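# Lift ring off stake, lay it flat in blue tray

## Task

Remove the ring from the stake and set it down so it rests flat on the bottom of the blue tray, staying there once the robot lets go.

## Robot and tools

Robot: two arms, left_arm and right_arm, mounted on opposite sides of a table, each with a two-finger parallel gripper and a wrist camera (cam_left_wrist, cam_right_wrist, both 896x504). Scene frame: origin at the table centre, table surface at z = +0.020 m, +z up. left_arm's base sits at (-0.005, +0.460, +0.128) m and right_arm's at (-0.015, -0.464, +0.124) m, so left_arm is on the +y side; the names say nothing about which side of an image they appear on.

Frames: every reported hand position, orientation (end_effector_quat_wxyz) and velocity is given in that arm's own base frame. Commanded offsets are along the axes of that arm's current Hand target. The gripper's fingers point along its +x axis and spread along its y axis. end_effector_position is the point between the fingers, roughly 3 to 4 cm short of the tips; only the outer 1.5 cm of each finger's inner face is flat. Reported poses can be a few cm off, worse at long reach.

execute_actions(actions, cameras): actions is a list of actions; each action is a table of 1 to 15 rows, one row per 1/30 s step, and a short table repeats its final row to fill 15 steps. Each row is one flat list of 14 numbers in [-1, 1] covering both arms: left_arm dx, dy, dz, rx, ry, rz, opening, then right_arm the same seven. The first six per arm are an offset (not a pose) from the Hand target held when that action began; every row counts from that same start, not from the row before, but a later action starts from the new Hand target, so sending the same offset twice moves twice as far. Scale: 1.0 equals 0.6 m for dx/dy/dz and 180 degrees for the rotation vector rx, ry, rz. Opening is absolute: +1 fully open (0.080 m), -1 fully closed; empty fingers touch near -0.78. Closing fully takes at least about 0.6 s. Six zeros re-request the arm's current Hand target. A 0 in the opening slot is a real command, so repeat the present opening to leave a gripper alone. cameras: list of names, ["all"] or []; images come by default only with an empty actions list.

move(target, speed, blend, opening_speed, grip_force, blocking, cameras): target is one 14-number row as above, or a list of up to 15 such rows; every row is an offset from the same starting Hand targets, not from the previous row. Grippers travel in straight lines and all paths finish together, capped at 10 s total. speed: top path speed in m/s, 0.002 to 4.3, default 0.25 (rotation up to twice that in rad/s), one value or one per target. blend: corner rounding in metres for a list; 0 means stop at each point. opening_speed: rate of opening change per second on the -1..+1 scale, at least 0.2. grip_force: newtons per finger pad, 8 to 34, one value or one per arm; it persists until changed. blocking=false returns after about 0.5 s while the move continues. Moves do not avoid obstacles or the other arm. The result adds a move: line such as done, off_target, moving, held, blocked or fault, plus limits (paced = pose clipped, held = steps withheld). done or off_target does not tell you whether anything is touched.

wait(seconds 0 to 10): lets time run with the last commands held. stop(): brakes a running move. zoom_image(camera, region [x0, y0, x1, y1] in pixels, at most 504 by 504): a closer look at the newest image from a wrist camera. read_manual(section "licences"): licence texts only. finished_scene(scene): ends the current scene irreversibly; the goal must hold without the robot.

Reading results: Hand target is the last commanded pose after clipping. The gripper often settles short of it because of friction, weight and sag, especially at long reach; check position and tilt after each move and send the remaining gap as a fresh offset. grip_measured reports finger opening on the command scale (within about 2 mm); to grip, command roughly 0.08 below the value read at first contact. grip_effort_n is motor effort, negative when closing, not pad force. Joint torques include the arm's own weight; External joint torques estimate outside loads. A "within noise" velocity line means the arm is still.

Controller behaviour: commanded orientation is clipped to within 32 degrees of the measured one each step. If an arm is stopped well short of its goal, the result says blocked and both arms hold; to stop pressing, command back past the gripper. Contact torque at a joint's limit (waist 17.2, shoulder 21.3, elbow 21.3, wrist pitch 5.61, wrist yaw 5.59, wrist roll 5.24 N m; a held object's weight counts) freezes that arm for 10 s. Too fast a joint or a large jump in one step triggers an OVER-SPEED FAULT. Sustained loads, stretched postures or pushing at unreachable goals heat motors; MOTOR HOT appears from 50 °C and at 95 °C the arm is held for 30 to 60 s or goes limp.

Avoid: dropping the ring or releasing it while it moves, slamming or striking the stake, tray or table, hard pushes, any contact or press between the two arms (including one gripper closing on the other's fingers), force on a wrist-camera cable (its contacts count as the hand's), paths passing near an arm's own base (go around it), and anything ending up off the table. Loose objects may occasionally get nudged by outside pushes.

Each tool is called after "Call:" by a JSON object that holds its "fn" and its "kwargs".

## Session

Call:
{"fn": "execute_actions", "kwargs": {"actions": []}}

Scene clock: 0.00 s.
left_arm: end_effector_position=(+0.3537, -0.0803, +0.1256) grip_measured=+1.000 grip_effort_n=n/a end_effector_quat_wxyz=(+0.442, +0.611, +0.411, -0.513) | right_arm: end_effector_position=(+0.0115, -0.3654, +0.1549) grip_measured=+1.000 grip_effort_n=n/a end_effector_quat_wxyz=(-0.181, -0.586, -0.016, +0.790)
Joint positions: left_arm=[-0.257 1.819 1.508 -1.141 -0.081 1.592 0.08] | right_arm=[-1.422 1.725 1.47 -1.076 0.29 1.4 0.08]
Joint velocities: within noise
Joint torques (N m): no reading
External joint torques (N m): no reading
Motor temperatures (°C): left_arm=[29 30 31 30 32 31] | right_arm=[28 30 27 31 29 32]
Heat: left arm: hottest wrist yaw 32 °C (+0.0 °C/min); right arm: hottest wrist roll 32 °C (+0.0 °C/min).
Hand target: left_arm +0.3538, -0.0803, +0.1258; +0.442, +0.611, +0.410, -0.513 | right_arm +0.0115, -0.3659, +0.1565; -0.183, -0.585, -0.014, +0.790
Tool commands: left_gripper/opening=+1.0 right_gripper/opening=+1.0

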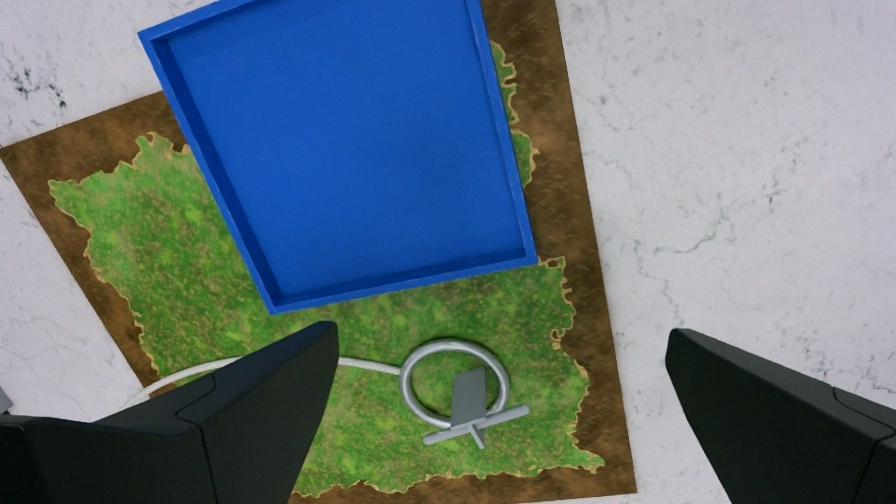

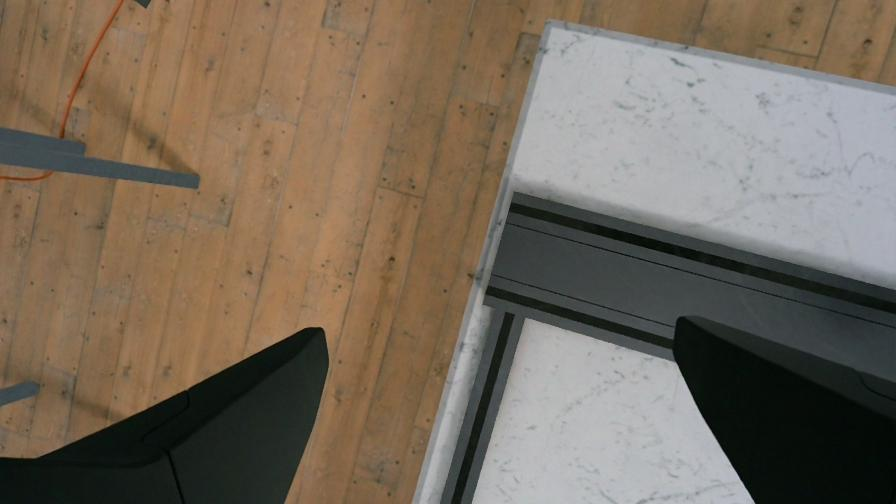

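Call:
{"fn": "move", "kwargs": {"target": [-0.178,-0.022,-0.212,-0.587,-0.061,0.051,1,0.02,-0.343,-0.55,-0.647,0.039,0.634,1], "speed": 0.35, "cameras": ["cam_left_wrist","cam_right_wrist"]}}

Call:
{"fn": "zoom_image", "kwargs": {"camera": "cam_left_wrist", "region": [340, 130, 500, 270]}}

Scene clock: 37.03 s.
left_arm: end_effector_position=(+0.3607, +0.0402, +0.2349) grip_measured=+1.000 grip_effort_n=-1.6 end_effector_quat_wxyz=(+0.814, +0.002, +0.580, -0.002) | right_arm: end_effector_position=(+0.2480, -0.1001, +0.0018) grip_measured=+1.000 grip_effort_n=-1.2 end_effector_quat_wxyz=(+0.985, +0.003, +0.165, +0.042)
Joint positions: left_arm=[0.129 1.691 1.755 -1.305 0.043 0.127 0.08] | right_arm=[-0.815 2.13 0.061 1.563 -0.837 -0.37 0.08]
Joint torques (N m): left_arm=[0.18 -7.4 6.49 0.59 0.12 -0.13] | right_arm=[0.23 -3.38 0.05 1.96 -0.47 -0.18]
External joint torques (N m): left_arm=[0.17 -0.53 0.55 -0.26 0.1 -0.13] | right_arm=[0.24 0.69 -0.11 0.56 -0.24 -0.18]
Motor temperatures (°C): left_arm=[29 37 34 31 32 31] | right_arm=[28 36 30 31 29 32]
Heat: left arm: hottest shoulder 37 °C (+11.3 °C/min); right arm: hottest shoulder 36 °C (+9.7 °C/min).
Hand target: left_arm +0.3602, +0.0404, +0.2403; +0.819, +0.000, +0.574, -0.001 | right_arm +0.2490, -0.0995, +0.0018; +0.986, -0.001, +0.163, +0.046
Off the commanded pose: left_arm 0.006 m, 1 deg | right_arm 0.001 m, 1 deg.
move: done

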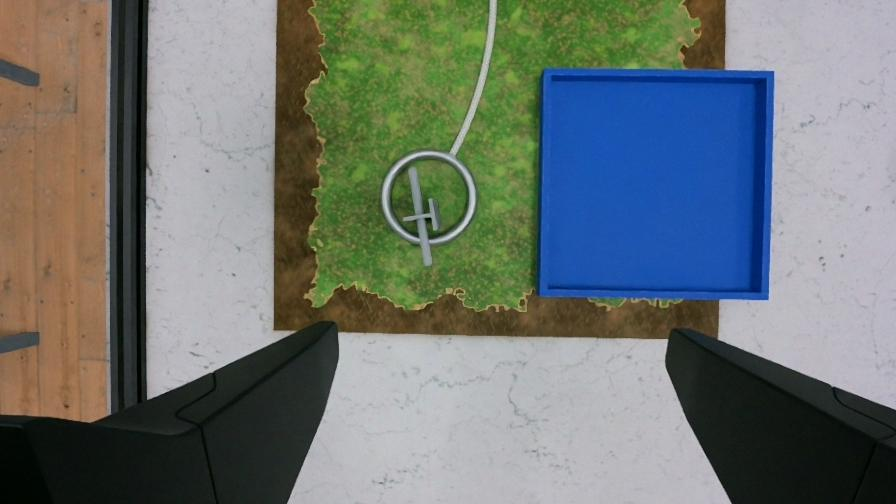

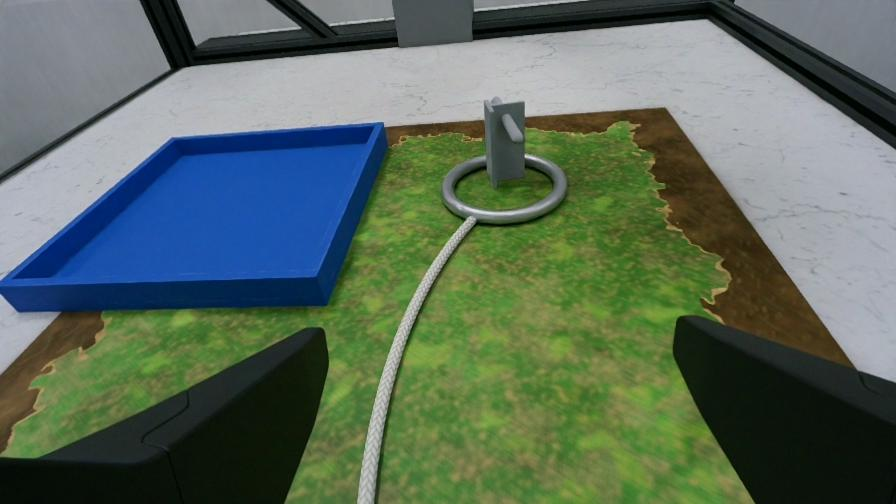

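Scaled by 3.150 from the camera's 896x504 image, which has a finer 1280x720 frame.

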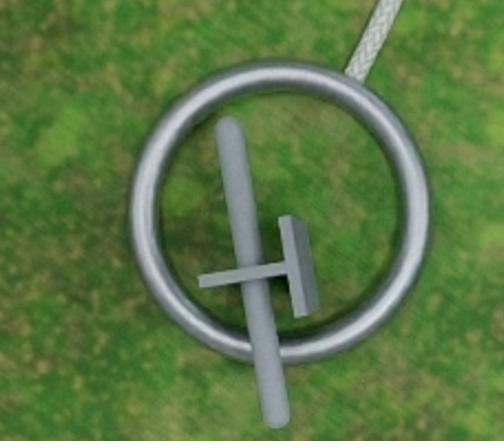

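Call:
{"fn": "move", "kwargs": {"target": [0.443,-0.07,0.017,-0.032,0.121,0.147,-0.2,0,0,0,0,0,0,1], "cameras": ["cam_left_wrist","cam_right_wrist"]}}

Scene clock: 78.03 s.
left_arm: end_effector_position=(+0.4604, -0.0029, -0.0009) grip_measured=-0.196 grip_effort_n=-20.2 end_effector_quat_wxyz=(+0.678, +0.088, +0.699, +0.210) | right_arm: end_effector_position=(+0.2480, -0.1001, +0.0018) grip_measured=+1.000 grip_effort_n=-1.2 end_effector_quat_wxyz=(+0.985, +0.003, +0.165, +0.042)
Joint positions: left_arm=[-0.136 2.532 2.088 -1.257 -0.406 -0.341 0.026] | right_arm=[-0.815 2.13 0.061 1.563 -0.837 -0.37 0.08]
Joint torques (N m): left_arm=[-0.09 -9.11 5.73 -0.19 -0.52 -0.15] | right_arm=[0.16 -3.39 0.03 1.93 -0.47 -0.19]
External joint torques (N m): left_arm=[-0.09 2.73 0.27 -0.31 -0.24 -0.13] | right_arm=[0.15 0.68 -0.09 0.54 -0.23 -0.19]
Heat: left arm: hottest shoulder 40 °C (+5.1 °C/min); right arm: hottest wrist pitch 35 °C (+4.1 °C/min).
Hand target: left_arm +0.4602, -0.0019, -0.0060; +0.674, +0.090, +0.701, +0.214 | right_arm +0.2490, -0.0995, +0.0018; +0.986, -0.001, +0.163, +0.046
Off the commanded pose: left_arm 0.005 m, 1 deg | right_arm 0.001 m, 1 deg.
move: done

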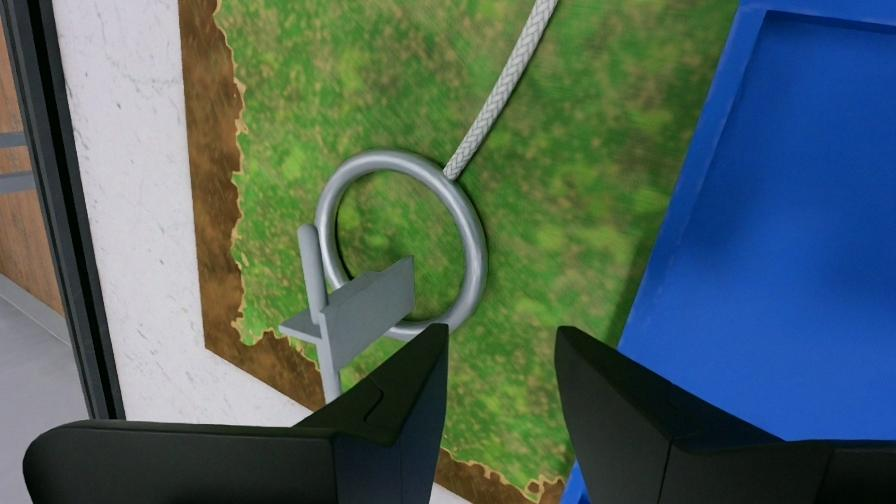

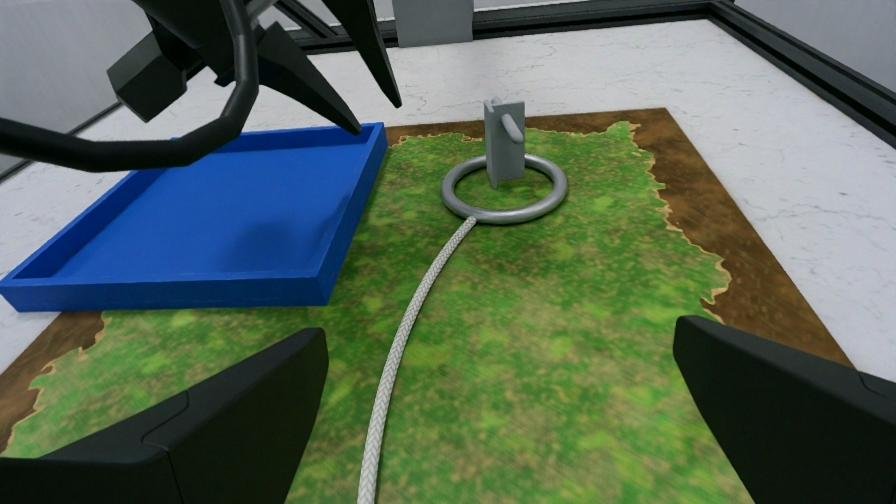

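Call:
{"fn": "move", "kwargs": {"target": [[0.07,-0.003,-0.008,0,0,0,-0.2,0,0,0,0,0,0,1],[0.128,-0.003,-0.008,0,0,0,-0.2,0,0,0,0,0,0,1]], "blend": 0.005, "speed": [0.12, 0.06], "cameras": ["cam_left_wrist","cam_right_wrist"]}}

Call:
{"fn": "zoom_image", "kwargs": {"camera": "cam_right_wrist", "region": [380, 60, 620, 260]}}

Scene clock: 93.27 s.
left_arm: end_effector_position=(+0.4555, +0.0227, -0.0632) grip_measured=-0.196 grip_effort_n=-18.8 end_effector_quat_wxyz=(+0.684, +0.087, +0.693, +0.211) | right_arm: end_effector_position=(+0.2480, -0.1001, +0.0018) grip_measured=+1.000 grip_effort_n=-1.2 end_effector_quat_wxyz=(+0.985, +0.003, +0.165, +0.042)
Joint positions: left_arm=[-0.084 2.568 1.896 -0.991 -0.416 -0.284 0.026] | right_arm=[-0.815 2.13 0.061 1.563 -0.837 -0.37 0.08]
Joint torques (N m): left_arm=[0.61 -7.92 3.37 0.84 -0.43 0.09] | right_arm=[0.2 -3.39 -0.01 1.94 -0.46 -0.18]
External joint torques (N m): left_arm=[0.61 3.67 -1.76 0.64 -0.15 0.11] | right_arm=[0.2 0.72 -0.18 0.52 -0.22 -0.18]
Motor temperatures (°C): left_arm=[29 42 36 31 32 31] | right_arm=[28 33 28 36 29 32]
Heat: left arm: hottest shoulder 42 °C (+5.1 °C/min); right arm: hottest wrist pitch 36 °C (+5.1 °C/min).
Hand target: left_arm +0.4500, +0.0274, -0.0765; +0.674, +0.090, +0.702, +0.214 | right_arm +0.2490, -0.0995, +0.0018; +0.986, -0.001, +0.163, +0.046
Off the commanded pose: left_arm 0.015 m, 2 deg | right_arm 0.001 m, 1 deg.
move: off_target (left_arm)

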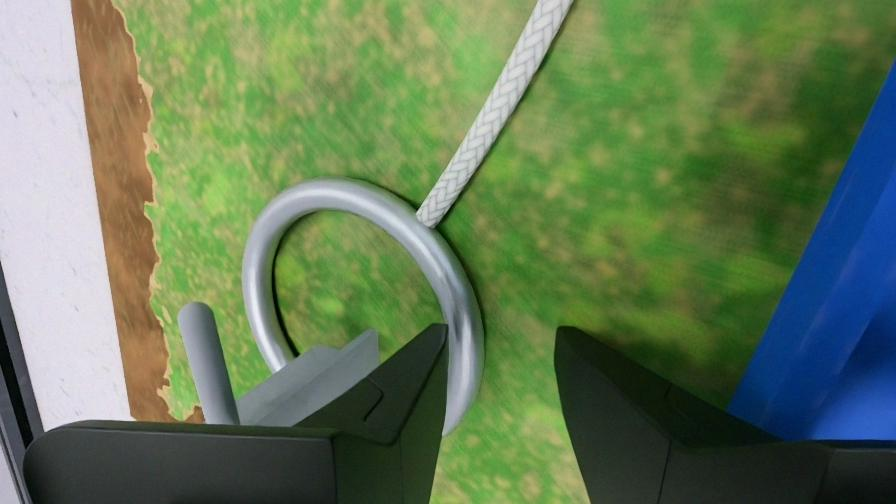

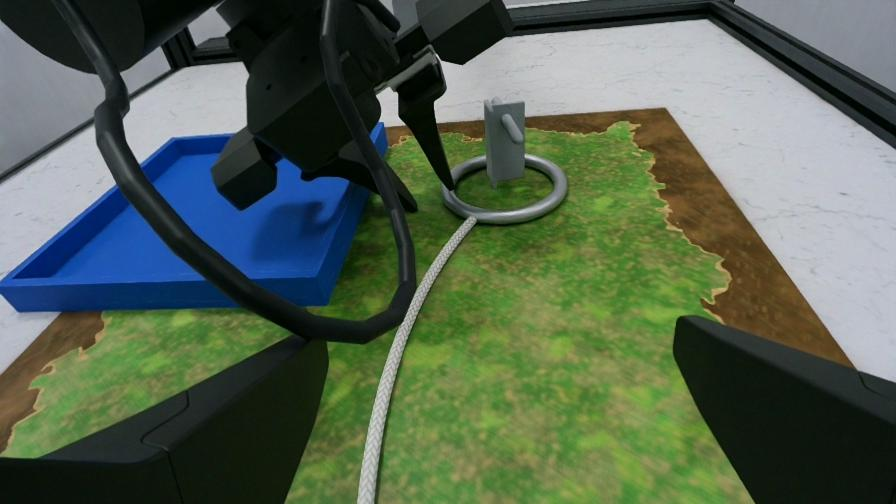

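Scaled by 2.100 from the camera's 896x504 image, which has a finer 1280x720 frame.

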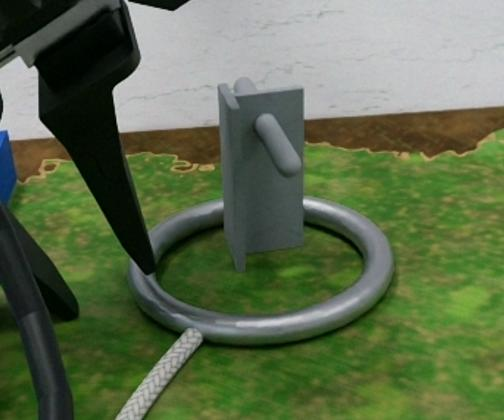

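Call:
{"fn": "move", "kwargs": {"target": [[-0.037,0,0,0,0,0,-0.1,0,0,0,0,0,0,1],[-0.03,0.015,0,0,0,0,-0.1,0,0,0,0,0,0,1]], "speed": 0.06, "cameras": ["cam_left_wrist","cam_right_wrist"]}}

Call:
{"fn": "zoom_image", "kwargs": {"camera": "cam_right_wrist", "region": [380, 60, 620, 260]}}

Scene clock: 109.47 s.
left_arm: end_effector_position=(+0.4492, +0.0284, -0.0604) grip_measured=-0.104 grip_effort_n=17.4 end_effector_quat_wxyz=(+0.671, +0.090, +0.704, +0.215) | right_arm: end_effector_position=(+0.2480, -0.1001, +0.0018) grip_measured=+1.000 grip_effort_n=-1.2 end_effector_quat_wxyz=(+0.985, +0.003, +0.165, +0.042)
Joint positions: left_arm=[-0.074 2.568 1.904 -1.033 -0.42 -0.283 0.03] | right_arm=[-0.815 2.13 0.061 1.563 -0.837 -0.37 0.08]
Joint torques (N m): left_arm=[-0.1 -12.26 3.73 0.27 -0.31 0.11] | right_arm=[0.17 -3.43 0.02 1.94 -0.47 -0.19]
External joint torques (N m): left_arm=[-0.1 -0.64 -1.36 0.13 -0.03 0.13] | right_arm=[0.18 0.63 -0.14 0.55 -0.24 -0.19]
Heat: left arm: hottest shoulder 41 °C (+3.0 °C/min); right arm: hottest wrist pitch 36 °C (+3.0 °C/min).
Hand target: left_arm +0.4499, +0.0280, -0.0564; +0.674, +0.090, +0.702, +0.214 | right_arm +0.2490, -0.0995, +0.0018; +0.986, -0.001, +0.163, +0.046
Off the commanded pose: left_arm 0.004 m, 1 deg | right_arm 0.001 m, 1 deg.
move: done

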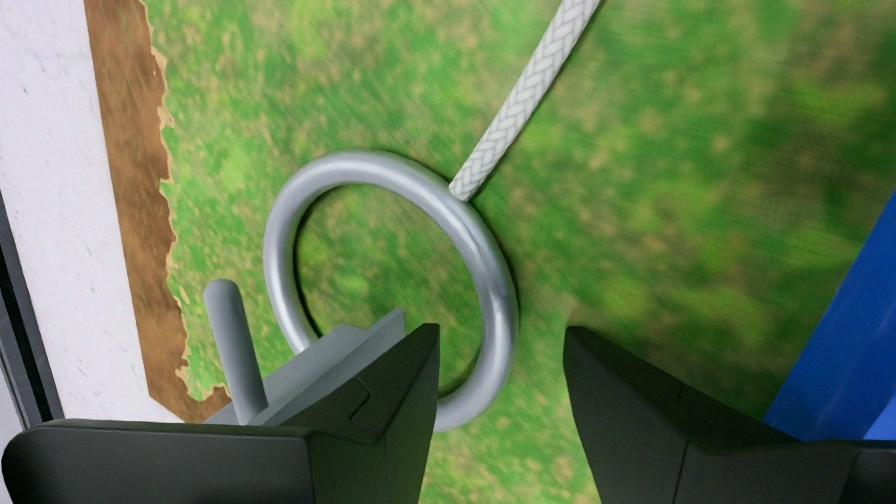

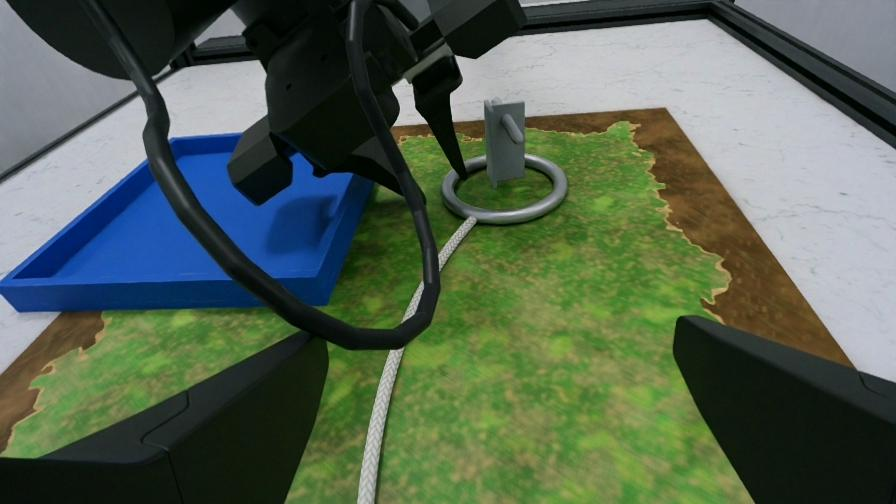

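Scaled by 2.100 from the camera's 896x504 image, which has a finer 1280x720 frame.

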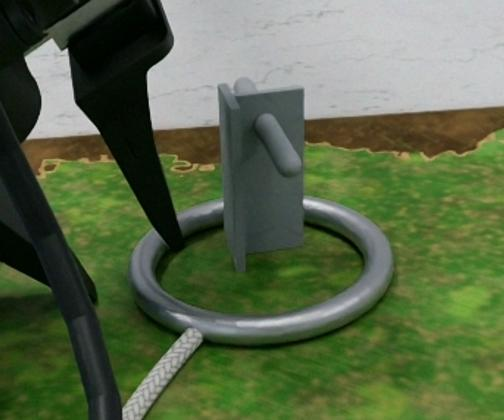

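Call:
{"fn": "move", "kwargs": {"target": [0.03,0.002,0.007,0,0,0,-0.1,0,0,0,0,0,0,1], "speed": 0.05}}

Call:
{"fn": "move", "kwargs": {"target": [-0.004,0,0,0,0,0,-0.9,0,0,0,0,0,0,1], "opening_speed": 0.4, "cameras": ["cam_left_wrist","cam_right_wrist"]}}

Call:
{"fn": "zoom_image", "kwargs": {"camera": "cam_right_wrist", "region": [380, 60, 620, 260]}}

Scene clock: 122.20 s.
left_arm: end_effector_position=(+0.4556, +0.0331, -0.0614) grip_measured=-0.104 grip_effort_n=17.4 end_effector_quat_wxyz=(+0.680, +0.089, +0.696, +0.212) | right_arm: end_effector_position=(+0.2480, -0.1001, +0.0018) grip_measured=+1.000 grip_effort_n=-1.2 end_effector_quat_wxyz=(+0.985, +0.003, +0.165, +0.042)
Joint positions: left_arm=[-0.062 2.568 1.903 -0.998 -0.42 -0.26 0.03] | right_arm=[-0.815 2.13 0.061 1.563 -0.837 -0.37 0.08]
Joint torques (N m): left_arm=[0.74 -8.34 3.84 0.95 -0.38 0.06] | right_arm=[0.16 -3.42 0.02 1.94 -0.47 -0.17]
External joint torques (N m): left_arm=[0.74 3.3 -1.36 0.73 -0.1 0.09] | right_arm=[0.18 0.65 -0.14 0.55 -0.24 -0.17]
Heat: left arm: hottest shoulder 42 °C (+3.0 °C/min); right arm: hottest wrist pitch 36 °C (+1.0 °C/min).
Hand target: left_arm +0.4525, +0.0372, -0.0722; +0.674, +0.090, +0.701, +0.214 | right_arm +0.2490, -0.0995, +0.0018; +0.986, -0.001, +0.163, +0.046
Off the commanded pose: left_arm 0.012 m, 1 deg | right_arm 0.001 m, 1 deg.
move: off_target (left_arm)

Scene clock: 124.40 s.
left_arm: end_effector_position=(+0.4557, +0.0352, -0.0630) grip_measured=-0.625 grip_effort_n=-83.5 end_effector_quat_wxyz=(+0.680, +0.087, +0.696, +0.213) | right_arm: end_effector_position=(+0.2480, -0.1001, +0.0018) grip_measured=+1.000 grip_effort_n=-0.7 end_effector_quat_wxyz=(+0.985, +0.003, +0.165, +0.042)
Joint positions: left_arm=[-0.058 2.571 1.903 -0.994 -0.42 -0.26 0.007] | right_arm=[-0.815 2.13 0.061 1.563 -0.837 -0.37 0.08]
Joint torques (N m): left_arm=[0.09 -9.04 4.36 0.08 -0.38 0] | right_arm=[0.19 -3.38 0.06 1.92 -0.47 -0.18]
External joint torques (N m): left_arm=[0.09 2.69 -0.81 -0.12 -0.09 0.02] | right_arm=[0.2 0.7 -0.11 0.52 -0.24 -0.18]
Heat: left arm: hottest shoulder 43 °C (+3.0 °C/min); right arm: hottest wrist pitch 36 °C (+1.0 °C/min).
Hand target: left_arm +0.4526, +0.0363, -0.0700; +0.674, +0.090, +0.702, +0.214 | right_arm +0.2490, -0.0995, +0.0018; +0.986, -0.001, +0.163, +0.046
Off the commanded pose: left_arm 0.008 m, 1 deg | right_arm 0.001 m, 1 deg.
move: done

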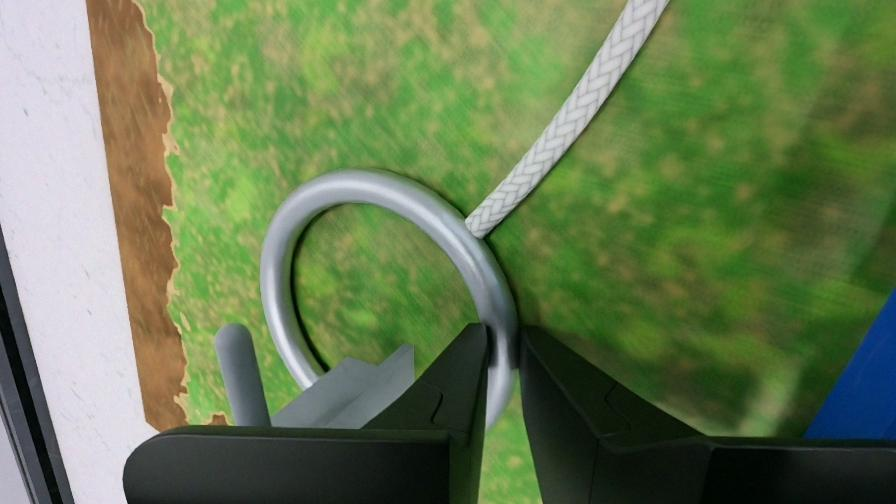

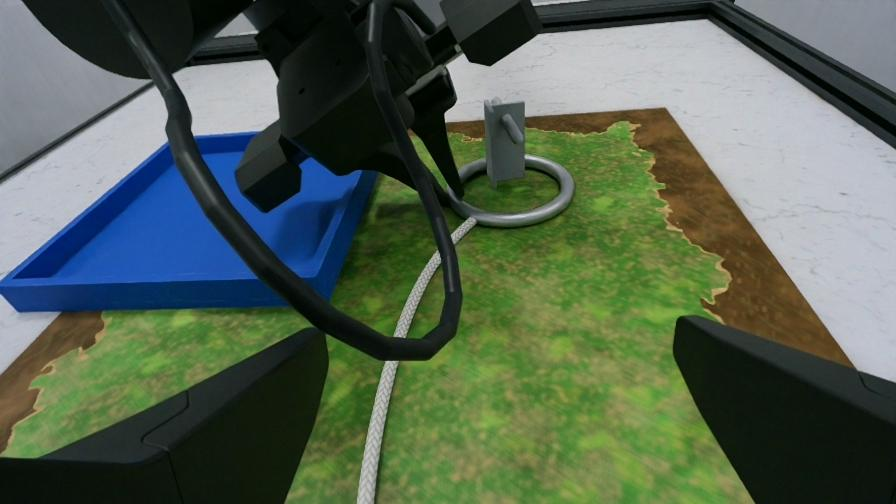

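Scaled by 2.100 from the camera's 896x504 image, which has a finer 1280x720 frame.

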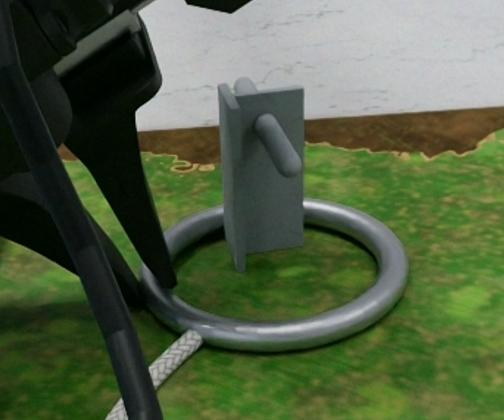

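Call:
{"fn": "move", "kwargs": {"target": [[-0.018,0.0085,0,0,0,0,-0.9,0,0,0,0,0,0,1],[-0.0695,0.0325,-0.026,-0.0705,-0.151,0,-0.9,0,0,0,0,0,0,1]], "speed": 0.1, "cameras": ["cam_left_wrist","cam_right_wrist"]}}

Call:
{"fn": "zoom_image", "kwargs": {"camera": "cam_right_wrist", "region": [380, 60, 620, 260]}}

Scene clock: 150.83 s.
left_arm: end_effector_position=(+0.4371, +0.0337, -0.0287) grip_measured=-0.768 grip_effort_n=-47.7 end_effector_quat_wxyz=(+0.822, +0.064, +0.502, +0.260) | right_arm: end_effector_position=(+0.2480, -0.1001, +0.0018) grip_measured=+1.000 grip_effort_n=-1.2 end_effector_quat_wxyz=(+0.985, +0.003, +0.165, +0.042)
Joint positions: left_arm=[-0.105 2.179 1.218 -0.24 -0.555 -0.292 0] | right_arm=[-0.815 2.13 0.061 1.563 -0.837 -0.37 0.08]
Joint torques (N m): left_arm=[-0.14 -10.25 3.67 1.05 -0.62 -0.12] | right_arm=[0.18 -3.36 0 1.95 -0.46 -0.18]
External joint torques (N m): left_arm=[-0.14 -0.86 -1.33 0.15 -0.29 -0.1] | right_arm=[0.2 0.72 -0.14 0.55 -0.23 -0.18]
Motor temperatures (°C): left_arm=[29 48 34 31 32 31] | right_arm=[28 33 28 37 29 32]
Heat: left arm: hottest shoulder 48 °C (+6.0 °C/min); right arm: hottest wrist pitch 37 °C (+1.0 °C/min).
Hand target: left_arm +0.4373, +0.0336, -0.0239; +0.825, +0.063, +0.496, +0.262 | right_arm +0.2490, -0.0995, +0.0018; +0.986, -0.001, +0.163, +0.046
Off the commanded pose: left_arm 0.005 m, 1 deg | right_arm 0.001 m, 1 deg.
move: done

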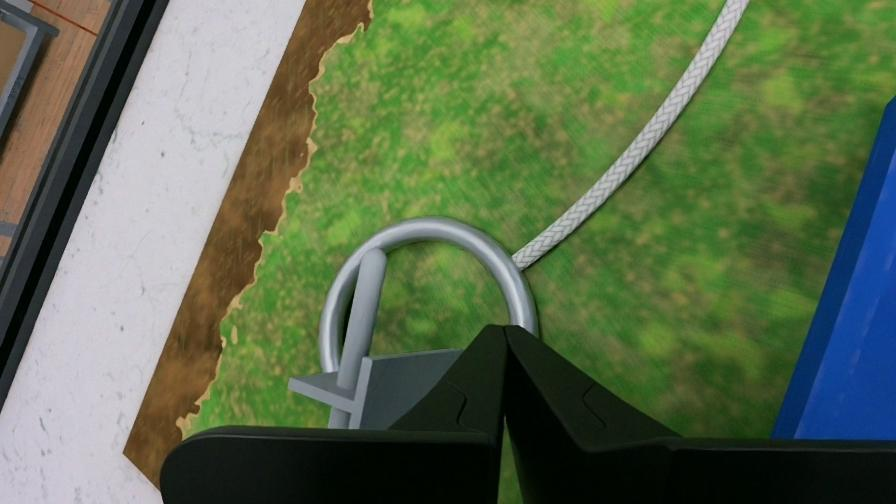

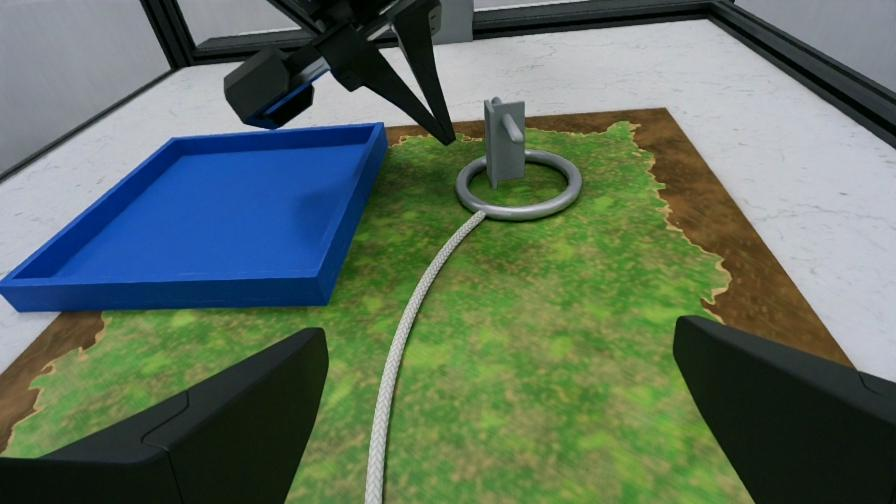

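Scaled by 2.100 from the camera's 896x504 image, which has a finer 1280x720 frame.

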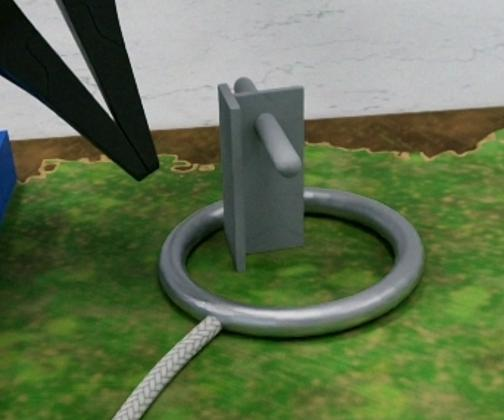

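Call:
{"fn": "move", "kwargs": {"target": [[-0.039,0.018,0.025,0,0,0,-0.2,0,0,0,0,0,0,1],[-0.01,-0.021,0.03,0.0705,0.151,0,-0.2,0,0,0,0,0,0,1]], "speed": 0.15, "blend": 0.01, "cameras": ["cam_left_wrist","cam_right_wrist"]}}

Call:
{"fn": "zoom_image", "kwargs": {"camera": "cam_right_wrist", "region": [380, 60, 620, 260]}}

Scene clock: 186.47 s.
left_arm: end_effector_position=(+0.4556, +0.0221, -0.0091) grip_measured=-0.204 grip_effort_n=17.4 end_effector_quat_wxyz=(+0.679, +0.089, +0.696, +0.216) | right_arm: end_effector_position=(+0.2480, -0.1001, +0.0018) grip_measured=+1.000 grip_effort_n=-0.7 end_effector_quat_wxyz=(+0.985, +0.003, +0.165, +0.042)
Joint positions: left_arm=[-0.087 2.497 1.987 -1.169 -0.422 -0.294 0.026] | right_arm=[-0.815 2.13 0.061 1.563 -0.837 -0.37 0.08]
Joint torques (N m): left_arm=[0.14 -8.82 5.67 -0.14 -0.19 0.08] | right_arm=[0.22 -3.42 0.09 1.94 -0.45 -0.2]
External joint torques (N m): left_arm=[0.15 2.86 0.22 -0.31 0.1 0.11] | right_arm=[0.23 0.64 -0.07 0.55 -0.22 -0.2]
Heat: left arm: hottest shoulder 51 °C (+7.1 °C/min); right arm: hottest wrist pitch 37 °C (+1.0 °C/min). Fold the left arm in close to its base, or ease its load, before you think long.
Hand target: left_arm +0.4550, +0.0228, -0.0147; +0.674, +0.090, +0.701, +0.214 | right_arm +0.2490, -0.0995, +0.0018; +0.986, -0.001, +0.163, +0.046
Off the commanded pose: left_arm 0.006 m, 1 deg | right_arm 0.001 m, 1 deg.
MOTOR HOT: joint 2 (shoulder) of the left arm reports 51 °C; the controller stops that arm at 95 °C. To cool a motor, set the load down, stop pushing, or move to a pose that needs little force.
move: done

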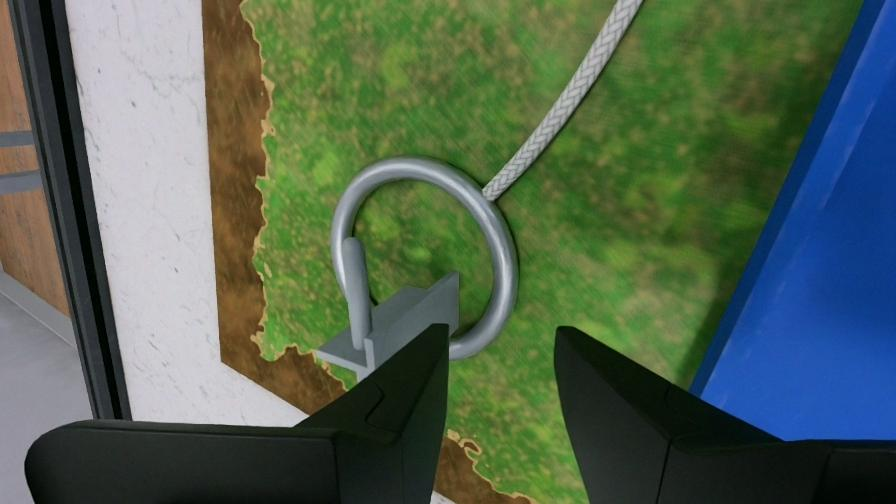

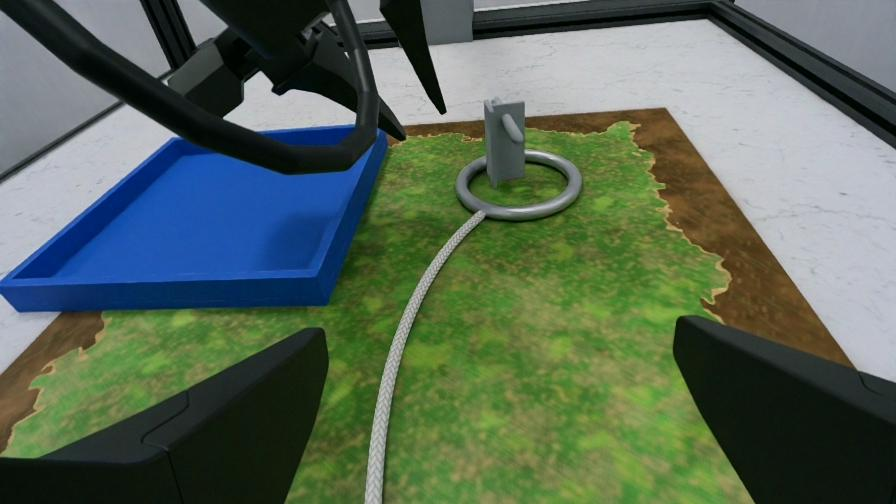

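Scaled by 2.100 from the camera's 896x504 image, which has a finer 1280x720 frame.

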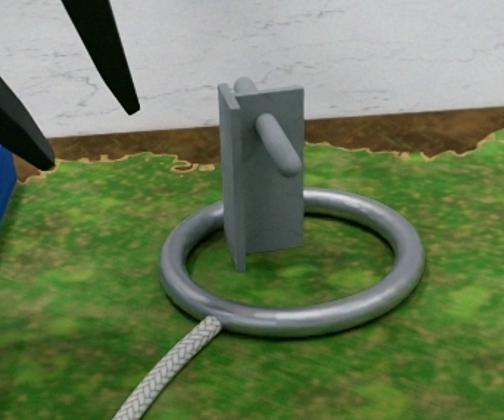

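Call:
{"fn": "move", "kwargs": {"target": [[0.067,-0.008,0.003,0,0,0,-0.25,0,0,0,0,0,0,1],[0.12,-0.008,0.003,0,0,0,-0.25,0,0,0,0,0,0,1]], "speed": [0.15, 0.06], "cameras": ["cam_left_wrist","cam_right_wrist"]}}

Call:
{"fn": "zoom_image", "kwargs": {"camera": "cam_right_wrist", "region": [380, 60, 620, 260]}}

Scene clock: 223.10 s.
left_arm: end_effector_position=(+0.4582, +0.0429, -0.0648) grip_measured=-0.247 grip_effort_n=-17.0 end_effector_quat_wxyz=(+0.684, +0.090, +0.692, +0.212) | right_arm: end_effector_position=(+0.2480, -0.1001, +0.0018) grip_measured=+1.000 grip_effort_n=-1.2 end_effector_quat_wxyz=(+0.985, +0.003, +0.165, +0.042)
Joint positions: left_arm=[-0.042 2.569 1.892 -0.964 -0.424 -0.233 0.024] | right_arm=[-0.815 2.13 0.061 1.563 -0.837 -0.37 0.08]
Joint torques (N m): left_arm=[0.86 -7.12 3.14 1.43 -0.32 0.07] | right_arm=[0.21 -3.36 0.03 1.94 -0.47 -0.18]
External joint torques (N m): left_arm=[0.86 4.53 -2.02 1.2 -0.03 0.09] | right_arm=[0.22 0.7 -0.14 0.55 -0.24 -0.18]
Heat: left arm: hottest shoulder 50 °C (+0.0 °C/min); right arm: hottest wrist pitch 37 °C (+0.0 °C/min). Fold the left arm in close to its base, or ease its load, before you think long.
Hand target: left_arm +0.4522, +0.0486, -0.0821; +0.674, +0.090, +0.701, +0.214 | right_arm +0.2490, -0.0995, +0.0018; +0.986, -0.001, +0.163, +0.046
Off the commanded pose: left_arm 0.019 m, 2 deg | right_arm 0.001 m, 1 deg.
MOTOR HOT: still on. Joint 2 (shoulder) of the left arm reports 50 °C.
move: off_target (left_arm)

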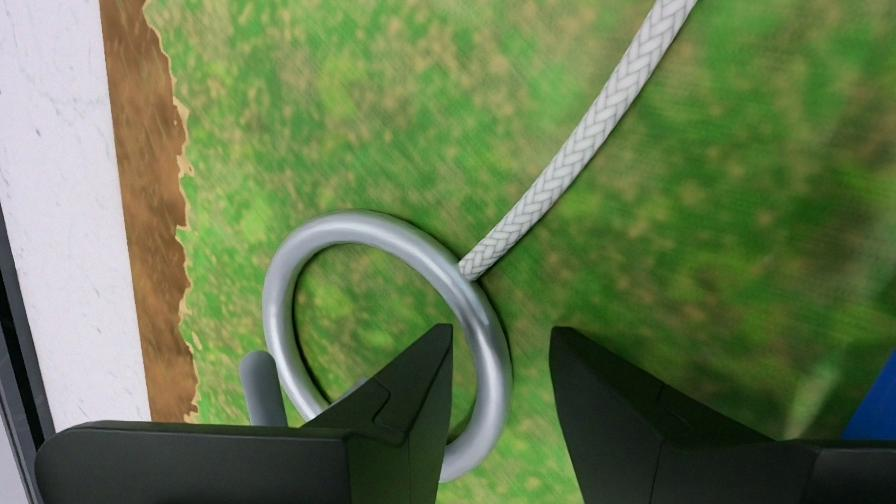

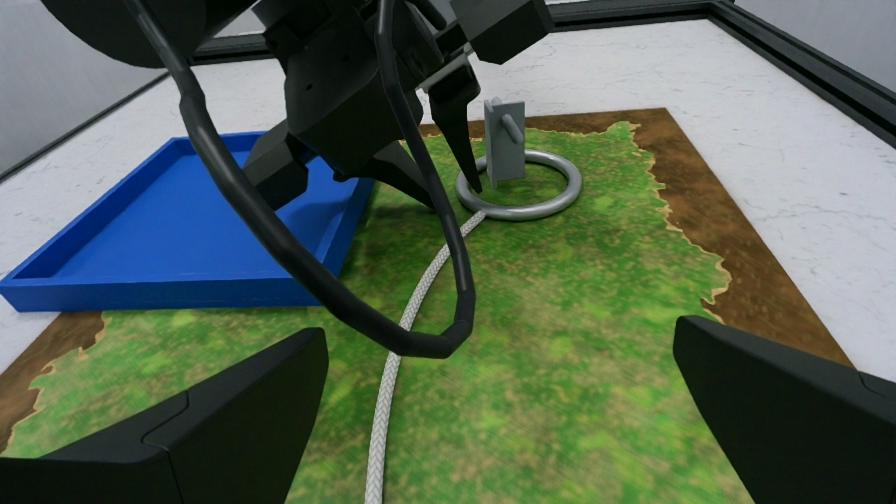

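Scaled by 2.100 from the camera's 896x504 image, which has a finer 1280x720 frame.

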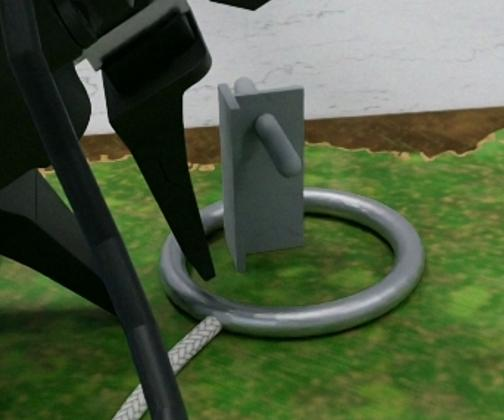

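Call:
{"fn": "move", "kwargs": {"target": [0.004,0,0,0,0,0,-0.5,0,0,0,0,0,0,1], "opening_speed": 0.5}}

Call:
{"fn": "move", "kwargs": {"target": [0.004,0,0,0,0,0,-1,0,0,0,0,0,0,1], "opening_speed": 0.4, "cameras": ["cam_left_wrist","cam_right_wrist"]}}

Call:
{"fn": "zoom_image", "kwargs": {"camera": "cam_left_wrist", "region": [380, 200, 620, 440]}}

Scene clock: 231.87 s.
left_arm: end_effector_position=(+0.4602, +0.0477, -0.0660) grip_measured=-0.493 grip_effort_n=-28.1 end_effector_quat_wxyz=(+0.688, +0.087, +0.687, +0.217) | right_arm: end_effector_position=(+0.2480, -0.1001, +0.0018) grip_measured=+1.000 grip_effort_n=-1.2 end_effector_quat_wxyz=(+0.985, +0.003, +0.165, +0.042)
Joint positions: left_arm=[-0.033 2.571 1.888 -0.945 -0.43 -0.233 0.013] | right_arm=[-0.815 2.13 0.061 1.563 -0.837 -0.37 0.08]
Joint torques (N m): left_arm=[0.5 -6.86 3.22 0.69 -0.13 0.12] | right_arm=[0.14 -3.4 -0.02 1.93 -0.47 -0.19]
External joint torques (N m): left_arm=[0.33 4.7 -1.87 0.45 0.17 0.14] | right_arm=[0.14 0.65 -0.15 0.55 -0.24 -0.2]
Heat: left arm: hottest shoulder 48 °C (-3.0 °C/min); right arm: hottest wrist pitch 37 °C (+0.0 °C/min). Fold the left arm in close to its base, or ease its load, before you think long.
Hand target: left_arm +0.4520, +0.0496, -0.0843; +0.674, +0.090, +0.701, +0.214 | right_arm +0.2490, -0.0995, +0.0018; +0.986, -0.001, +0.163, +0.046
Off the commanded pose: left_arm 0.020 m, 2 deg | right_arm 0.001 m, 1 deg.
MOTOR HOT: still on. Joint 2 (shoulder) of the left arm reports 48 °C.
move: off_target (left_arm)

Scene clock: 233.33 s.
left_arm: end_effector_position=(+0.4598, +0.0477, -0.0665) grip_measured=-0.582 grip_effort_n=-83.5 end_effector_quat_wxyz=(+0.688, +0.088, +0.687, +0.217) | right_arm: end_effector_position=(+0.2480, -0.1001, +0.0018) grip_measured=+1.000 grip_effort_n=-1.2 end_effector_quat_wxyz=(+0.985, +0.003, +0.165, +0.042)
Joint positions: left_arm=[-0.033 2.571 1.886 -0.944 -0.43 -0.233 0.009] | right_arm=[-0.815 2.13 0.061 1.563 -0.837 -0.37 0.08]
Joint torques (N m): left_arm=[0.55 -6.54 3.05 1.09 -0.14 0.19] | right_arm=[0.15 -3.4 0.01 1.94 -0.47 -0.17]
External joint torques (N m): left_arm=[0.56 5.03 -2.04 0.86 0.15 0.22] | right_arm=[0.15 0.67 -0.13 0.54 -0.24 -0.17]
Heat: left arm: hottest shoulder 48 °C (-3.0 °C/min); right arm: hottest wrist pitch 37 °C (+0.0 °C/min). Fold the left arm in close to its base, or ease its load, before you think long.
Hand target: left_arm +0.4518, +0.0506, -0.0865; +0.674, +0.090, +0.701, +0.214 | right_arm +0.2490, -0.0995, +0.0018; +0.986, -0.001, +0.163, +0.046
Off the commanded pose: left_arm 0.022 m, 2 deg | right_arm 0.001 m, 1 deg.
MOTOR HOT: still on. Joint 2 (shoulder) of the left arm reports 48 °C.
move: off_target (left_arm)

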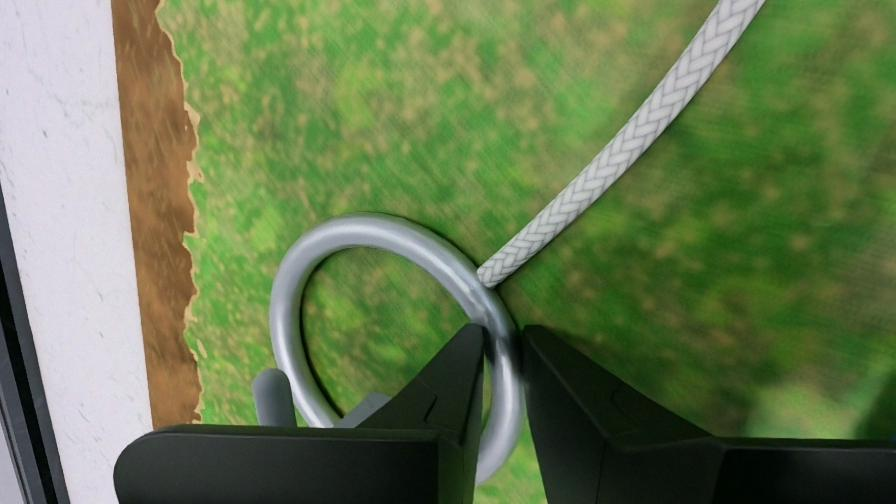

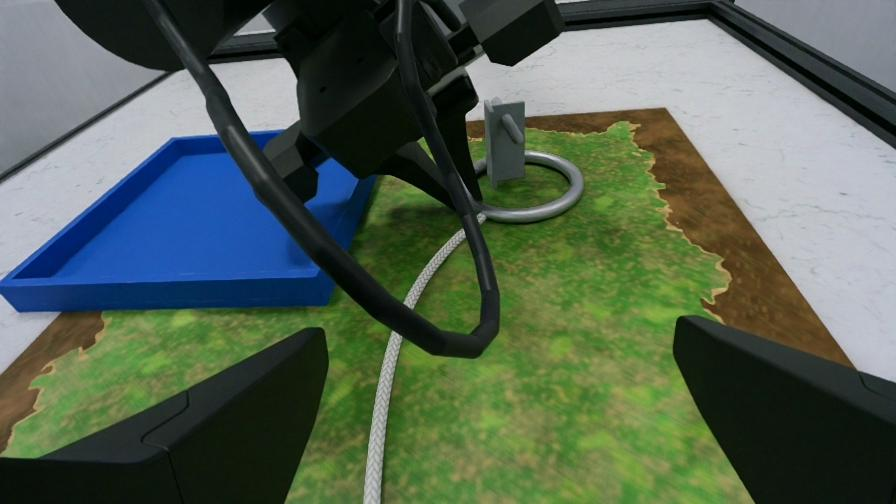

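Scaled by 2.100 from the camera's 896x504 image, which has a finer 1280x720 frame.

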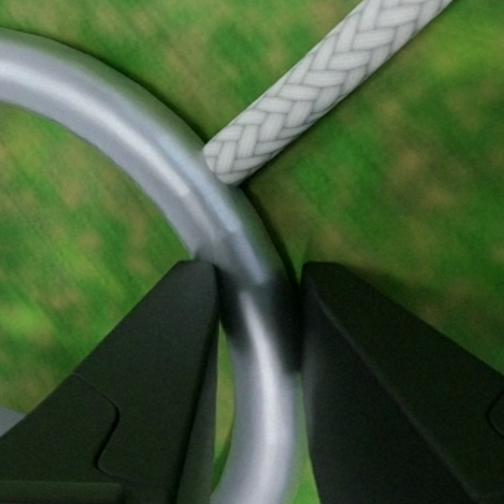

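Call:
{"fn": "move", "kwargs": {"target": [[-0.048,0.015,0.009,0,0,0,-1,0,0,0,0,0,0,1],[-0.0967,0.0372,-0.012,-0.0705,-0.151,0,-1,0,0,0,0,0,0,1]], "speed": 0.08, "cameras": ["cam_left_wrist","cam_right_wrist"]}}

Call:
{"fn": "zoom_image", "kwargs": {"camera": "cam_right_wrist", "region": [380, 60, 620, 260]}}

Scene clock: 254.07 s.
left_arm: end_effector_position=(+0.4453, +0.0452, -0.0295) grip_measured=-0.768 grip_effort_n=-47.7 end_effector_quat_wxyz=(+0.822, +0.064, +0.502, +0.260) | right_arm: end_effector_position=(+0.2480, -0.1001, +0.0018) grip_measured=+1.000 grip_effort_n=-0.7 end_effector_quat_wxyz=(+0.985, +0.003, +0.165, +0.042)
Joint positions: left_arm=[-0.073 2.199 1.249 -0.232 -0.542 -0.258 0] | right_arm=[-0.815 2.13 0.061 1.563 -0.837 -0.37 0.08]
Joint torques (N m): left_arm=[-0.18 -10.49 3.82 1.03 -0.6 -0.12] | right_arm=[0.2 -3.42 0.04 1.94 -0.45 -0.18]
External joint torques (N m): left_arm=[-0.24 -0.82 -1.27 0.11 -0.27 -0.1] | right_arm=[0.21 0.67 -0.13 0.53 -0.22 -0.18]
Heat: left arm: hottest shoulder 47 °C (-4.1 °C/min); right arm: hottest wrist pitch 38 °C (+1.0 °C/min).
Hand target: left_arm +0.4455, +0.0451, -0.0246; +0.825, +0.063, +0.496, +0.262 | right_arm +0.2490, -0.0995, +0.0018; +0.986, -0.001, +0.163, +0.046
Off the commanded pose: left_arm 0.005 m, 1 deg | right_arm 0.001 m, 1 deg.
MOTOR HOT: cleared for the motors of the left arm.
move: done

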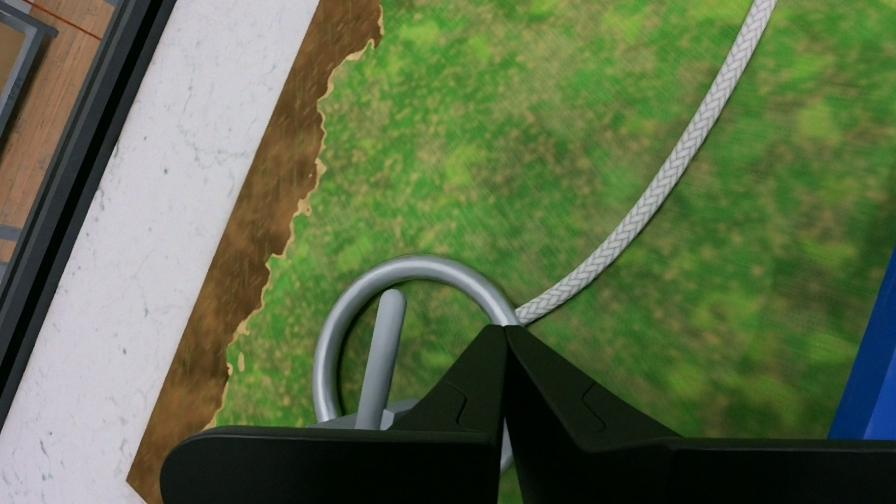

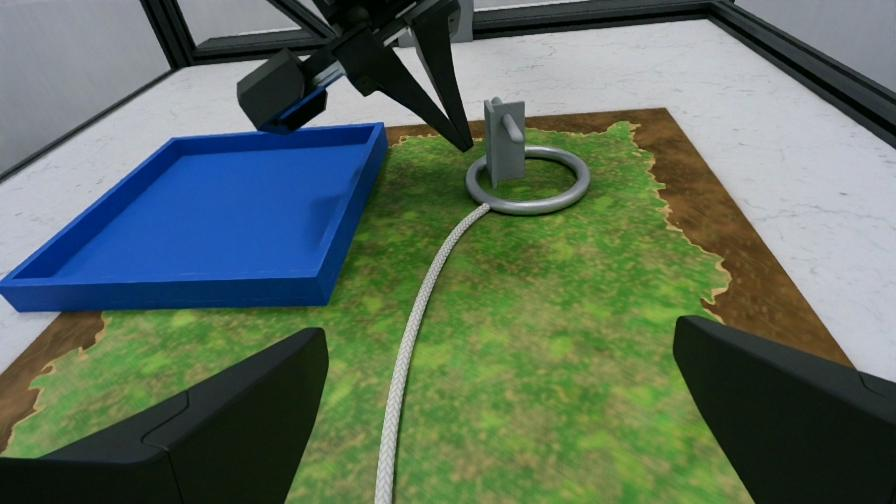

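Scaled by 2.100 from the camera's 896x504 image, which has a finer 1280x720 frame.

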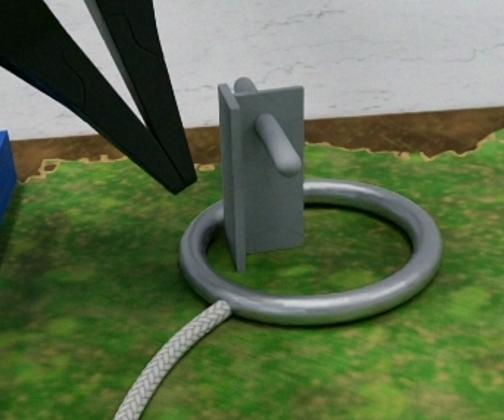

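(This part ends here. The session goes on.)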